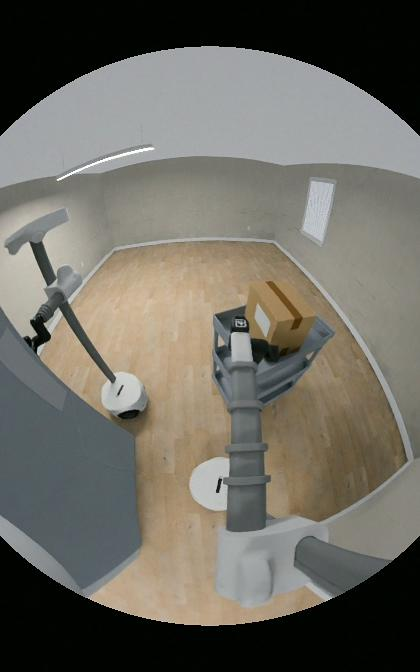

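Emit:
move(blocking=false, cameras=[], r1={"joints":{"gripper_m":0.1}})

Emit:
wait(seconds=2, cameras=[])

Emit:
move(blocking=false, cameras=[], r1={"joints":{"lift_m":1.08}})

Emit:
wait(seconds=2, cameras=[])

Emit:
move(blocking=false, cameras=[], r1={"joints":{"arm_m":0.0,"gripper_m":-0.01},"base":{"strafe_m":-0.67}})

Emit:
wait(seconds=3.5, cameras=["r1_head_camera","r1_head_left_camera"])

Scene clock: 592.70 s.
move: r1 moving
r1.base_odometry: x=-2.298 y=+0.222 heading=-2.487
r1.turned_by_wheels: +0.000
r1.turned_by_imu: -0.002
r1.base_tilt: forward=-1.6 right=+1.3
r1.lidar_m: 0.50 0.96 0.70 0.62 0.64 0.79 3.60 0.67 0.80 1.71 2.25 0.54
r1.base_status: not commanded
r1.joint_positions: lift_m=+0.900 arm_m=+0.328 wrist_yaw_rad=-0.003 wrist_pitch_rad=+1.348 wrist_roll_rad=+1.573 gripper_m=-0.004
r1.joint_status: gripper_m moving
r1.measured_speeds: all 0
r1.motor_effort: lift_m=+16(16) arm_m=-3(3) wheel_0=-10(11) wheel_1=-3(4) wheel_2=-4(5)
r1.servo_current: wrist_yaw_rad=65(72) wrist_pitch_rad=39(46) wrist_roll_rad=39(59) gripper_m=46(72)
r1.contact_limits: arm_m 0.1; lift_m 0.1; translate_m 0.8
r1.hand_pose: x=+0.5624 y=-0.0876 z=+0.7972 quat_wxyz=(+0.551, +0.554, +0.440, -0.443) (m; r1's base frame)
r1.wrist_depth_mm: 178 248 242 1025 976 946 904 / 168 237 239 1008 991 931 917 / 173 221 239 227 976 931 891 / 251 253 240 228 976 931 809 / 272 254 241 227 178 946 741 / 268 255 181 179 188 946 878 / 272 151 167 1008 181 138 904
r2: as last shown
r2.turned_by_imu: +0.004
r2.lidar_m: 0.38 0.36 0.86 0.84 0.82 3.74 - 2.97 1.90 1.73 1.77 1.50
r2.motor_effort: lift_m=+18(18) arm_m=-7(7) wheel_0=+6(7) wheel_1=-2(3) wheel_2=+14(14)
r2.servo_current: wrist_yaw_rad=59(72) wrist_pitch_rad=39(52) wrist_roll_rad=46(59) gripper_m=85(91)
r2.contact_limits: strafe_m 0.8
r2.wrist_depth_mm: 147 167 230 163 - - - / 146 173 231 164 - - - / 146 173 231 164 - - - / 147 173 230 165 - - - / 148 173 230 166 - - - / 150 167 185 167 179 - - / 150 154 217 - - - -
pictures: none
No camera images: "cameras" was empty.

Scene clock: 594.20 s.
earlier move: r1 done
r1.base_odometry: x=-2.298 y=+0.222 heading=-2.487
r1.turned_by_wheels: +0.000
r1.turned_by_imu: +0.000
r1.base_tilt: forward=-1.5 right=+1.3
r1.lidar_m: 0.49 0.95 0.72 0.62 0.64 0.80 3.59 0.69 0.78 1.69 2.23 0.52
r1.base_status: not commanded
r1.joint_positions: lift_m=+0.900 arm_m=+0.328 wrist_yaw_rad=-0.003 wrist_pitch_rad=+1.348 wrist_roll_rad=+1.573 gripper_m=+0.100
r1.joint_status: all done
r1.measured_speeds: all 0
r1.motor_effort: lift_m=+16(16) arm_m=-3(3) wheel_0=-9(11) wheel_1=-3(4) wheel_2=-4(5)
r1.servo_current: wrist_yaw_rad=52(72) wrist_pitch_rad=46(52) wrist_roll_rad=46(72) gripper_m=39(104)
r1.contact_limits: arm_m 0.1; lift_m 0.1; translate_m 0.8
r1.hand_pose: x=+0.5624 y=-0.0876 z=+0.7972 quat_wxyz=(+0.551, +0.554, +0.440, -0.443) (m; r1's base frame)
r1.wrist_depth_mm: 178 243 238 1025 976 946 891 / 168 237 235 1008 976 931 891 / 175 224 236 226 976 946 904 / 256 249 236 223 960 931 788 / 267 251 236 224 174 931 723 / 268 250 231 159 191 931 904 / 266 185 163 145 976 946 904
r2.base_odometry: x=-3.864 y=+0.111 heading=-2.173
r2.turned_by_wheels: +0.000
r2.turned_by_imu: +0.000
r2.base_tilt: forward=-0.6 right=+0.1
r2.lidar_m: 0.39 0.32 0.86 0.85 0.84 3.71 - 2.97 1.95 1.71 1.75 1.49
r2.base_status: not commanded
r2.joint_positions: lift_m=+0.920 arm_m=+0.000 wrist_yaw_rad=+0.608 wrist_pitch_rad=+0.001 wrist_roll_rad=+0.001 gripper_m=-0.029
r2.joint_status: not commanded
r2.measured_speeds: all 0
r2.motor_effort: lift_m=+18(18) arm_m=-7(7) wheel_0=+6(7) wheel_1=-2(3) wheel_2=+14(14)
r2.servo_current: wrist_yaw_rad=52(72) wrist_pitch_rad=39(52) wrist_roll_rad=46(59) gripper_m=78(91)
r2.contact_limits: strafe_m 0.8
r2.hand_pose: x=+0.4577 y=+0.0929 z=+1.0979 quat_wxyz=(+0.954, +0.000, +0.001, +0.299) (m; r2's base frame)
r2.wrist_depth_mm: 147 166 229 163 - - - / 146 173 231 164 - - - / 146 173 230 165 - - - / 147 173 230 166 - - - / 149 173 231 166 - - - / 150 166 185 167 179 - - / 149 154 218 - - - -
wait: 1.50 of 2 s (r1 has come to rest)
pictures: none
No camera images: "cameras" was empty.

Scene clock: 594.70 s.
move: r1 moving
r1.base_odometry: x=-2.298 y=+0.222 heading=-2.486
r1.turned_by_wheels: +0.000
r1.turned_by_imu: +0.001
r1.base_tilt: forward=-1.6 right=+1.2
r1.lidar_m: 0.51 0.96 0.70 0.64 0.64 0.79 3.57 0.69 0.79 1.69 2.24 0.52
r1.base_status: not commanded
r1.joint_positions: lift_m=+0.938 arm_m=+0.328 wrist_yaw_rad=-0.003 wrist_pitch_rad=+1.348 wrist_roll_rad=+1.572 gripper_m=+0.100
r1.joint_status: lift_m moving
r1.measured_speeds: translate_m=+0.000 strafe_m=+0.000 rotate_rad=+0.000 lift_m=+0.146 arm_m=+0.000 wrist_yaw_rad=+0.000 wrist_pitch_rad=+0.000 wrist_roll_rad=+0.000
r1.motor_effort: lift_m=+25(26) arm_m=-3(3) wheel_0=-6(9) wheel_1=-2(3) wheel_2=-3(5)
r1.servo_current: wrist_yaw_rad=59(65) wrist_pitch_rad=46(46) wrist_roll_rad=46(65) gripper_m=39(52)
r1.contact_limits: arm_m 0.1; translate_m 0.8
r1.hand_pose: x=+0.5623 y=-0.0876 z=+0.8345 quat_wxyz=(+0.551, +0.553, +0.440, -0.442) (m; r1's base frame)
r1.wrist_depth_mm: 177 266 268 1060 1008 960 917 / 170 232 265 1042 991 976 917 / 183 236 267 257 1025 960 917 / 273 281 267 253 1025 960 768 / 298 283 268 254 991 960 750 / 294 283 213 1042 198 946 842 / 298 200 1098 145 1008 960 946
r2: as last shown
r2.base_tilt: forward=-0.6 right=+0.0
r2.lidar_m: 0.37 0.34 0.88 0.82 0.80 3.75 - 2.97 1.89 1.74 1.76 1.51
r2.motor_effort: lift_m=+18(18) arm_m=-7(7) wheel_0=+7(7) wheel_1=-2(3) wheel_2=+14(14)
r2.servo_current: wrist_yaw_rad=65(72) wrist_pitch_rad=46(46) wrist_roll_rad=52(59) gripper_m=85(85)
r2.contact_limits: strafe_m 0.8
r2.wrist_depth_mm: 147 167 230 164 - - - / 145 173 230 164 - - - / 146 173 232 165 - - - / 147 173 231 165 - - - / 149 173 230 166 - - - / 150 166 185 167 179 - - / 149 154 217 - - - -
pictures: none
No camera images: "cameras" was empty.

Scene clock: 596.03 s.
earlier move: r1 done
r1.base_odometry: x=-2.298 y=+0.222 heading=-2.486
r1.turned_by_wheels: +0.000
r1.turned_by_imu: +0.000
r1.base_tilt: forward=-1.6 right=+1.3
r1.lidar_m: 0.50 0.92 0.70 0.62 0.63 0.78 3.60 0.71 0.78 1.72 2.22 0.51
r1.base_status: not commanded
r1.joint_positions: lift_m=+1.080 arm_m=+0.328 wrist_yaw_rad=-0.003 wrist_pitch_rad=+1.348 wrist_roll_rad=+1.572 gripper_m=+0.100
r1.joint_status: all done
r1.measured_speeds: all 0
r1.motor_effort: lift_m=+24(27) arm_m=-2(3) wheel_0=-5(9) wheel_1=-2(3) wheel_2=-3(5)
r1.servo_current: wrist_yaw_rad=52(78) wrist_pitch_rad=46(52) wrist_roll_rad=52(65) gripper_m=39(52)
r1.contact_limits: arm_m 0.1; translate_m 0.8
r1.hand_pose: x=+0.5623 y=-0.0876 z=+0.9765 quat_wxyz=(+0.551, +0.553, +0.440, -0.442) (m; r1's base frame)
r1.wrist_depth_mm: 176 264 418 1205 1138 1118 1060 / 170 233 399 410 1138 1098 1060 / 183 236 355 404 1138 1098 1060 / 272 370 421 404 1138 1098 866 / 466 445 424 407 1160 1098 854 / 466 452 342 1205 197 1078 931 / 466 459 1281 145 1138 1138 1078
r2.base_odometry: x=-3.864 y=+0.111 heading=-2.173
r2.turned_by_wheels: +0.000
r2.turned_by_imu: +0.000
r2.base_tilt: forward=-0.7 right=+0.0
r2.lidar_m: 0.39 0.35 0.87 0.81 0.81 3.72 - 2.95 1.91 1.72 1.76 1.50
r2.base_status: not commanded
r2.joint_positions: lift_m=+0.920 arm_m=+0.000 wrist_yaw_rad=+0.608 wrist_pitch_rad=+0.001 wrist_roll_rad=+0.001 gripper_m=-0.029
r2.joint_status: not commanded
r2.measured_speeds: all 0
r2.motor_effort: lift_m=+18(18) arm_m=-6(7) wheel_0=+6(7) wheel_1=-2(3) wheel_2=+13(14)
r2.servo_current: wrist_yaw_rad=59(72) wrist_pitch_rad=46(46) wrist_roll_rad=39(65) gripper_m=78(91)
r2.contact_limits: strafe_m 0.8
r2.hand_pose: x=+0.4577 y=+0.0929 z=+1.0979 quat_wxyz=(+0.954, +0.000, +0.001, +0.299) (m; r2's base frame)
r2.wrist_depth_mm: 147 167 230 163 - - - / 146 173 230 164 - - - / 146 173 230 164 - - - / 147 173 229 165 - - - / 149 173 230 166 - - - / 150 166 185 167 179 - - / 149 154 218 - - - -
wait: 1.33 of 2 s (r1 has come to rest)
pictures: none
No camera images: "cameras" was empty.

Scene clock: 596.53 s.
move: r1 moving
r1.base_odometry: x=-2.320 y=+0.250 heading=-2.486
r1.turned_by_wheels: +0.000
r1.turned_by_imu: +0.000
r1.base_tilt: forward=-1.6 right=+1.2
r1.lidar_m: 0.50 1.00 0.73 0.64 0.67 0.87 3.57 0.67 0.80 1.72 2.20 0.53
r1.base_status: strafe_m moving
r1.joint_positions: lift_m=+1.080 arm_m=+0.277 wrist_yaw_rad=-0.002 wrist_pitch_rad=+1.348 wrist_roll_rad=+1.572 gripper_m=+0.084
r1.joint_status: arm_m moving; gripper_m moving
r1.measured_speeds: translate_m=+0.000 strafe_m=-0.140 rotate_rad=+0.000 lift_m=+0.000 arm_m=-0.195 wrist_yaw_rad=+0.000 wrist_pitch_rad=+0.001 wrist_roll_rad=+0.000
r1.motor_effort: lift_m=+24(24) arm_m=-4(7) wheel_0=+8(10) wheel_1=-10(10) wheel_2=+0(3)
r1.servo_current: wrist_yaw_rad=39(65) wrist_pitch_rad=46(46) wrist_roll_rad=46(65) gripper_m=104(104)
r1.hand_pose: x=+0.5115 y=-0.0876 z=+0.9764 quat_wxyz=(+0.552, +0.553, +0.441, -0.442) (m; r1's base frame)
r1.wrist_depth_mm: 236 338 430 1205 1160 1098 1042 / 224 315 421 1205 1138 1098 1060 / 213 289 421 418 1138 1098 1060 / 237 325 424 413 1138 1098 878 / 462 449 427 407 1138 1118 866 / 477 449 213 1205 198 1098 878 / 469 455 1255 144 1138 1078 1060
r2: as last shown
r2.base_tilt: forward=-0.6 right=+0.0
r2.lidar_m: 0.39 0.33 0.90 0.85 0.83 3.76 - 2.96 1.91 1.73 1.76 1.46
r2.motor_effort: lift_m=+18(18) arm_m=-7(7) wheel_0=+7(7) wheel_1=-2(3) wheel_2=+13(14)
r2.servo_current: wrist_yaw_rad=52(65) wrist_pitch_rad=39(46) wrist_roll_rad=33(59) gripper_m=85(85)
r2.contact_limits: strafe_m 0.8
r2.wrist_depth_mm: 147 167 231 163 - - - / 146 173 230 164 - - - / 146 173 231 165 - - - / 147 173 231 166 - - - / 149 173 230 166 - - - / 150 166 186 167 179 - - / 150 154 218 - - - -
pictures: none
No camera images: "cameras" was empty.

Scene clock: 599.60 s.
earlier move: r1 done
r1.base_odometry: x=-2.706 y=+0.753 heading=-2.486
r1.turned_by_wheels: +0.000
r1.turned_by_imu: -0.004
r1.base_tilt: forward=-1.6 right=+1.3
r1.lidar_m: 0.66 0.66 0.71 1.29 1.27 0.56 0.50 0.53 0.68 1.48 1.56 1.98
r1.base_status: done
r1.joint_positions: lift_m=+1.080 arm_m=+0.000 wrist_yaw_rad=-0.002 wrist_pitch_rad=+1.349 wrist_roll_rad=+1.572 gripper_m=-0.009
r1.joint_status: all done
r1.measured_speeds: all 0
r1.motor_effort: lift_m=+24(24) arm_m=-4(7) wheel_0=+2(12) wheel_1=-1(11) wheel_2=-1(3)
r1.servo_current: wrist_yaw_rad=33(72) wrist_pitch_rad=46(52) wrist_roll_rad=39(72) gripper_m=52(130)
r1.hand_pose: x=+0.2343 y=-0.0876 z=+0.9765 quat_wxyz=(+0.551, +0.553, +0.441, -0.442) (m; r1's base frame)
r1.wrist_depth_mm: 1430 1366 1281 1182 1138 1098 1078 / 1430 1336 1281 1205 1160 1098 1042 / 1430 1366 1255 1205 1160 1098 1078 / 1430 1336 1281 1229 1138 917 1042 / 1397 1366 1255 1205 960 904 1042 / 1430 - 188 202 931 917 1060 / - 131 163 180 153 1098 1060
r2.base_odometry: x=-3.864 y=+0.111 heading=-2.173
r2.turned_by_wheels: +0.000
r2.turned_by_imu: +0.000
r2.base_tilt: forward=-0.6 right=+0.0
r2.lidar_m: 0.40 0.33 1.45 0.84 0.81 3.75 - 2.97 1.91 1.73 1.76 1.49
r2.base_status: not commanded
r2.joint_positions: lift_m=+0.920 arm_m=+0.000 wrist_yaw_rad=+0.608 wrist_pitch_rad=+0.001 wrist_roll_rad=+0.001 gripper_m=-0.029
r2.joint_status: not commanded
r2.measured_speeds: all 0
r2.motor_effort: lift_m=+18(18) arm_m=-6(7) wheel_0=+6(7) wheel_1=-2(3) wheel_2=+13(14)
r2.servo_current: wrist_yaw_rad=46(72) wrist_pitch_rad=33(46) wrist_roll_rad=59(65) gripper_m=91(91)
r2.contact_limits: strafe_m 0.8
r2.hand_pose: x=+0.4577 y=+0.0929 z=+1.0979 quat_wxyz=(+0.954, +0.000, +0.001, +0.299) (m; r2's base frame)
r2.wrist_depth_mm: 147 166 230 163 - - - / 146 173 230 164 - - - / 146 173 231 165 - - - / 147 173 230 166 - - - / 148 173 230 167 - - - / 150 166 185 167 179 - - / 149 154 218 - - - -
wait: 3.07 of 3.5 s (r1 has come to rest)
pictures: r1_head_camera, r1_head_left_camera
Images, in order (width x height): r1_head_camera 420x560, r1_head_left_camera 420x672.

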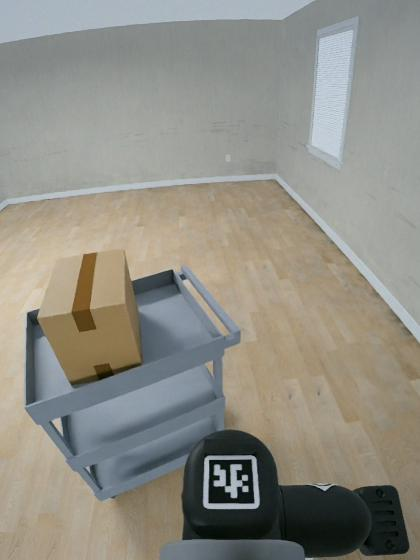

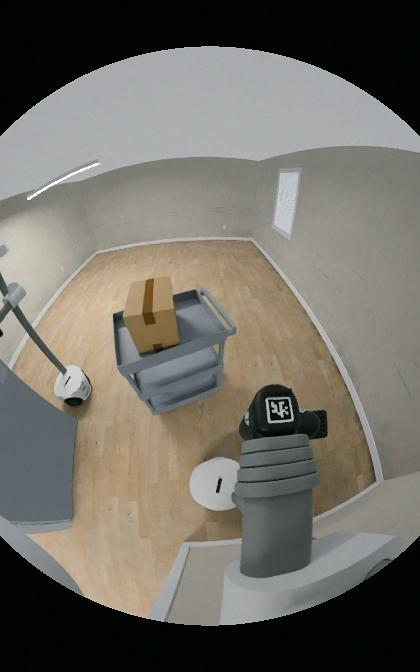

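Emit:
move(blocking=false, cameras=[], r1={"joints":{"wrist_pitch_rad":0.0,"wrist_roll_rad":0.0,"lift_m":0.67},"base":{"strafe_m":0.13}})

Emit:
wait(seconds=3.5, cameras=["r1_head_camera"])

Scene clock: 606.10 s.
move: r1 moving
r1.base_odometry: x=-2.684 y=+0.724 heading=-2.486
r1.turned_by_wheels: +0.000
r1.turned_by_imu: +0.000
r1.base_tilt: forward=-1.6 right=+1.3
r1.lidar_m: 0.67 0.66 0.70 1.26 1.27 0.53 0.49 0.55 0.72 1.49 1.59 2.02
r1.base_status: strafe_m moving
r1.joint_positions: lift_m=+1.042 arm_m=+0.000 wrist_yaw_rad=-0.002 wrist_pitch_rad=+0.776 wrist_roll_rad=+0.988 gripper_m=-0.009
r1.joint_status: lift_m moving; wrist_pitch_rad moving; wrist_roll_rad moving
r1.measured_speeds: translate_m=+0.001 strafe_m=+0.140 rotate_rad=-0.007 lift_m=-0.146 arm_m=+0.000 wrist_yaw_rad=+0.000 wrist_pitch_rad=-1.782 wrist_roll_rad=-1.819
r1.motor_effort: lift_m=+10(24) arm_m=-4(4) wheel_0=-8(10) wheel_1=+9(11) wheel_2=+0(1)
r1.servo_current: wrist_yaw_rad=39(59) wrist_pitch_rad=143(143) wrist_roll_rad=91(111) gripper_m=52(59)
r1.hand_pose: x=+0.3765 y=-0.0879 z=+1.0186 quat_wxyz=(+0.815, +0.439, +0.333, -0.180) (m; r1's base frame)
r1.wrist_depth_mm: - - - 1808 1537 1336 1160 / - - - 1756 1464 1229 1138 / - - - 1661 1366 1229 1078 / - - 1808 1576 1336 1138 1025 / - 621 1618 1430 1229 1098 991 / 809 597 183 190 1138 1060 946 / 609 559 162 138 153 991 917
r2: as last shown
r2.turned_by_imu: +0.001
r2.base_tilt: forward=-0.7 right=+0.1
r2.lidar_m: 0.37 0.33 1.41 0.84 0.81 3.72 - 2.98 1.90 1.73 1.76 1.48
r2.motor_effort: lift_m=+18(18) arm_m=-7(7) wheel_0=+7(7) wheel_1=-2(2) wheel_2=+14(14)
r2.servo_current: wrist_yaw_rad=46(72) wrist_pitch_rad=39(46) wrist_roll_rad=46(65) gripper_m=85(85)
r2.contact_limits: strafe_m 0.8
r2.wrist_depth_mm: 147 166 231 163 - - - / 146 172 231 164 - - - / 146 173 231 164 - - - / 147 173 230 165 - - - / 149 173 229 166 - - - / 151 166 185 167 179 - - / 150 154 218 - - - -
pictures: none
No camera images: "cameras" was empty.

Scene clock: 608.27 s.
earlier move: r1 done
r1.base_odometry: x=-2.627 y=+0.650 heading=-2.486
r1.turned_by_wheels: +0.000
r1.turned_by_imu: +0.001
r1.base_tilt: forward=-1.6 right=+1.3
r1.lidar_m: 0.63 0.61 1.32 1.16 1.17 3.77 0.51 0.54 0.70 1.53 1.69 2.15
r1.base_status: done
r1.joint_positions: lift_m=+0.670 arm_m=+0.000 wrist_yaw_rad=-0.002 wrist_pitch_rad=+0.007 wrist_roll_rad=+0.002 gripper_m=-0.009
r1.joint_status: all done
r1.measured_speeds: all 0
r1.motor_effort: lift_m=+13(24) arm_m=-4(4) wheel_0=+0(11) wheel_1=+1(11) wheel_2=+0(1)
r1.servo_current: wrist_yaw_rad=46(72) wrist_pitch_rad=59(150) wrist_roll_rad=59(111) gripper_m=52(59)
r1.hand_pose: x=+0.4592 y=-0.0881 z=+0.8467 quat_wxyz=(+1.000, +0.001, +0.003, -0.001) (m; r1's base frame)
r1.wrist_depth_mm: - - - - - - - / 439 525 - - - - - / 442 517 - - - - - / 445 496 - - - - - / 394 433 473 521 - - - / 397 449 459 194 - - - / - - 163 151 152 1863 1808
r2.base_odometry: x=-3.864 y=+0.111 heading=-2.173
r2.turned_by_wheels: +0.000
r2.turned_by_imu: +0.000
r2.base_tilt: forward=-0.6 right=+0.0
r2.lidar_m: 0.38 0.34 1.33 0.82 0.82 3.73 - 2.96 1.90 1.73 1.77 1.49
r2.base_status: not commanded
r2.joint_positions: lift_m=+0.920 arm_m=+0.000 wrist_yaw_rad=+0.608 wrist_pitch_rad=+0.001 wrist_roll_rad=+0.001 gripper_m=-0.029
r2.joint_status: not commanded
r2.measured_speeds: all 0
r2.motor_effort: lift_m=+18(18) arm_m=-7(7) wheel_0=+6(7) wheel_1=-2(3) wheel_2=+13(14)
r2.servo_current: wrist_yaw_rad=65(72) wrist_pitch_rad=39(46) wrist_roll_rad=39(65) gripper_m=85(91)
r2.contact_limits: strafe_m 0.8
r2.hand_pose: x=+0.4577 y=+0.0929 z=+1.0979 quat_wxyz=(+0.954, +0.000, +0.001, +0.299) (m; r2's base frame)
r2.wrist_depth_mm: 147 166 229 164 - - - / 146 173 230 164 - - - / 146 173 230 164 - - - / 147 173 231 165 - - - / 149 173 231 166 - - - / 150 167 186 167 179 - - / 150 154 217 - - - -
wait: 2.17 of 3.5 s (r1 has come to rest)
pictures: r1_head_camera
Images, in order (width x height): r1_head_camera 420x560.

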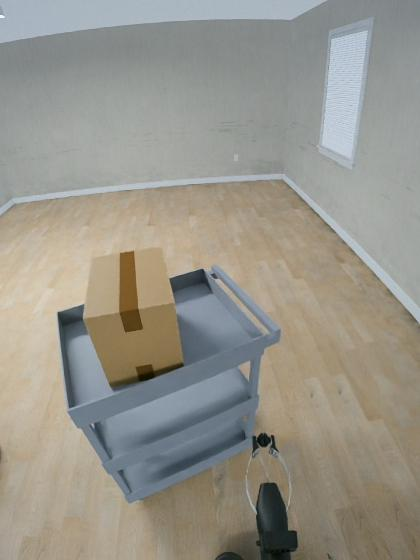

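Emit:
move(blocking=false, cameras=[], r1={"base":{"translate_m":0.55},"contact_limits":{"translate_m":0.4},"pace":"slow"})

Emit:
wait(seconds=7, cameras=["r1_head_camera"])

Scene clock: 612.73 s.
move: r1 moving
r1.base_odometry: x=-2.637 y=+0.642 heading=-2.486
r1.turned_by_wheels: +0.000
r1.turned_by_imu: +0.000
r1.base_tilt: forward=-1.6 right=+1.2
r1.lidar_m: 0.64 0.59 1.32 1.15 1.15 3.75 0.54 0.55 0.69 1.54 1.69 2.12
r1.base_status: translate_m moving
r1.joint_positions: lift_m=+0.670 arm_m=+0.000 wrist_yaw_rad=-0.002 wrist_pitch_rad=+0.007 wrist_roll_rad=+0.002 gripper_m=-0.009
r1.joint_status: not commanded
r1.measured_speeds: translate_m=+0.048 strafe_m=+0.000 rotate_rad=-0.001 lift_m=+0.000 arm_m=+0.000 wrist_yaw_rad=+0.000 wrist_pitch_rad=+0.000 wrist_roll_rad=+0.000
r1.motor_effort: lift_m=+13(13) arm_m=-4(4) wheel_0=+4(6) wheel_1=+4(6) wheel_2=-5(5)
r1.servo_current: wrist_yaw_rad=39(59) wrist_pitch_rad=52(52) wrist_roll_rad=52(65) gripper_m=52(52)
r1.contact_limits: translate_m 0.4
r1.hand_pose: x=+0.4592 y=-0.0881 z=+0.8467 quat_wxyz=(+1.000, +0.001, +0.003, -0.001) (m; r1's base frame)
r1.wrist_depth_mm: - - - - - - - / 433 549 - - - - - / 433 535 - - - - - / 436 449 - - - - - / 389 427 466 512 - - - / 387 433 455 202 - - - / - - 163 151 153 1921 1808
r2: as last shown
r2.turned_by_imu: +0.001
r2.lidar_m: 0.40 0.35 1.33 0.86 0.82 3.74 - 2.95 1.94 1.72 1.75 1.50
r2.motor_effort: lift_m=+18(18) arm_m=-7(7) wheel_0=+6(6) wheel_1=-2(3) wheel_2=+13(14)
r2.servo_current: wrist_yaw_rad=52(65) wrist_pitch_rad=39(46) wrist_roll_rad=46(52) gripper_m=78(85)
r2.contact_limits: strafe_m 0.8
r2.wrist_depth_mm: 147 166 230 163 - - - / 146 173 230 164 - - - / 146 173 231 164 - - - / 147 173 231 166 - - - / 148 173 230 166 - - - / 150 166 185 167 179 - - / 150 154 218 - - - -
pictures: none
No camera images: "cameras" was empty.

Scene clock: 619.00 s.
earlier move: r1 done
r1.base_odometry: x=-3.063 y=+0.315 heading=-2.486
r1.turned_by_wheels: +0.000
r1.turned_by_imu: -0.001
r1.base_tilt: forward=-1.6 right=+1.3
r1.lidar_m: 0.28 0.25 0.25 0.25 1.27 1.56 1.07 1.09 1.41 1.58 1.61 2.09
r1.base_status: done
r1.joint_positions: lift_m=+0.670 arm_m=+0.000 wrist_yaw_rad=-0.003 wrist_pitch_rad=+0.007 wrist_roll_rad=+0.002 gripper_m=-0.010
r1.joint_status: not commanded
r1.measured_speeds: all 0
r1.motor_effort: lift_m=+13(13) arm_m=+4(5) wheel_0=+3(8) wheel_1=+3(8) wheel_2=-5(10)
r1.servo_current: wrist_yaw_rad=46(78) wrist_pitch_rad=46(59) wrist_roll_rad=65(72) gripper_m=52(59)
r1.contact_limits: translate_m 0.4
r1.hand_pose: x=+0.4589 y=-0.0884 z=+0.8468 quat_wxyz=(+1.000, +0.001, +0.003, -0.002) (m; r1's base frame)
r1.wrist_depth_mm: - - - - - - - / - - - - - - - / - - - - - - - / - - - - - - - / - - 254 - - - - / 145 170 186 195 - - - / 141 160 183 180 152 1921 1808
r2.base_odometry: x=-3.864 y=+0.111 heading=-2.173
r2.turned_by_wheels: +0.000
r2.turned_by_imu: +0.001
r2.base_tilt: forward=-0.7 right=+0.0
r2.lidar_m: 0.39 0.35 1.75 0.75 0.78 3.77 - 2.96 1.91 1.73 1.77 1.47
r2.base_status: not commanded
r2.joint_positions: lift_m=+0.920 arm_m=+0.000 wrist_yaw_rad=+0.608 wrist_pitch_rad=+0.001 wrist_roll_rad=+0.001 gripper_m=-0.029
r2.joint_status: not commanded
r2.measured_speeds: all 0
r2.motor_effort: lift_m=+18(18) arm_m=-7(7) wheel_0=+7(7) wheel_1=-2(3) wheel_2=+13(14)
r2.servo_current: wrist_yaw_rad=59(72) wrist_pitch_rad=39(52) wrist_roll_rad=46(59) gripper_m=85(91)
r2.contact_limits: strafe_m 0.8
r2.hand_pose: x=+0.4577 y=+0.0929 z=+1.0979 quat_wxyz=(+0.954, +0.000, +0.001, +0.299) (m; r2's base frame)
r2.wrist_depth_mm: 147 166 231 163 - - - / 146 173 229 164 - - - / 146 173 231 165 - - - / 147 173 230 165 - - - / 148 173 230 166 - - - / 150 166 185 167 180 - - / 149 154 217 - - - -
wait: 6.27 of 7 s (r1 has come to rest)
pictures: r1_head_camera
Images, in order (width x height): r1_head_camera 420x560.

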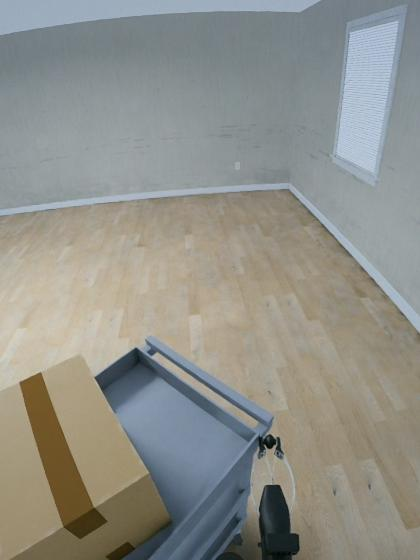

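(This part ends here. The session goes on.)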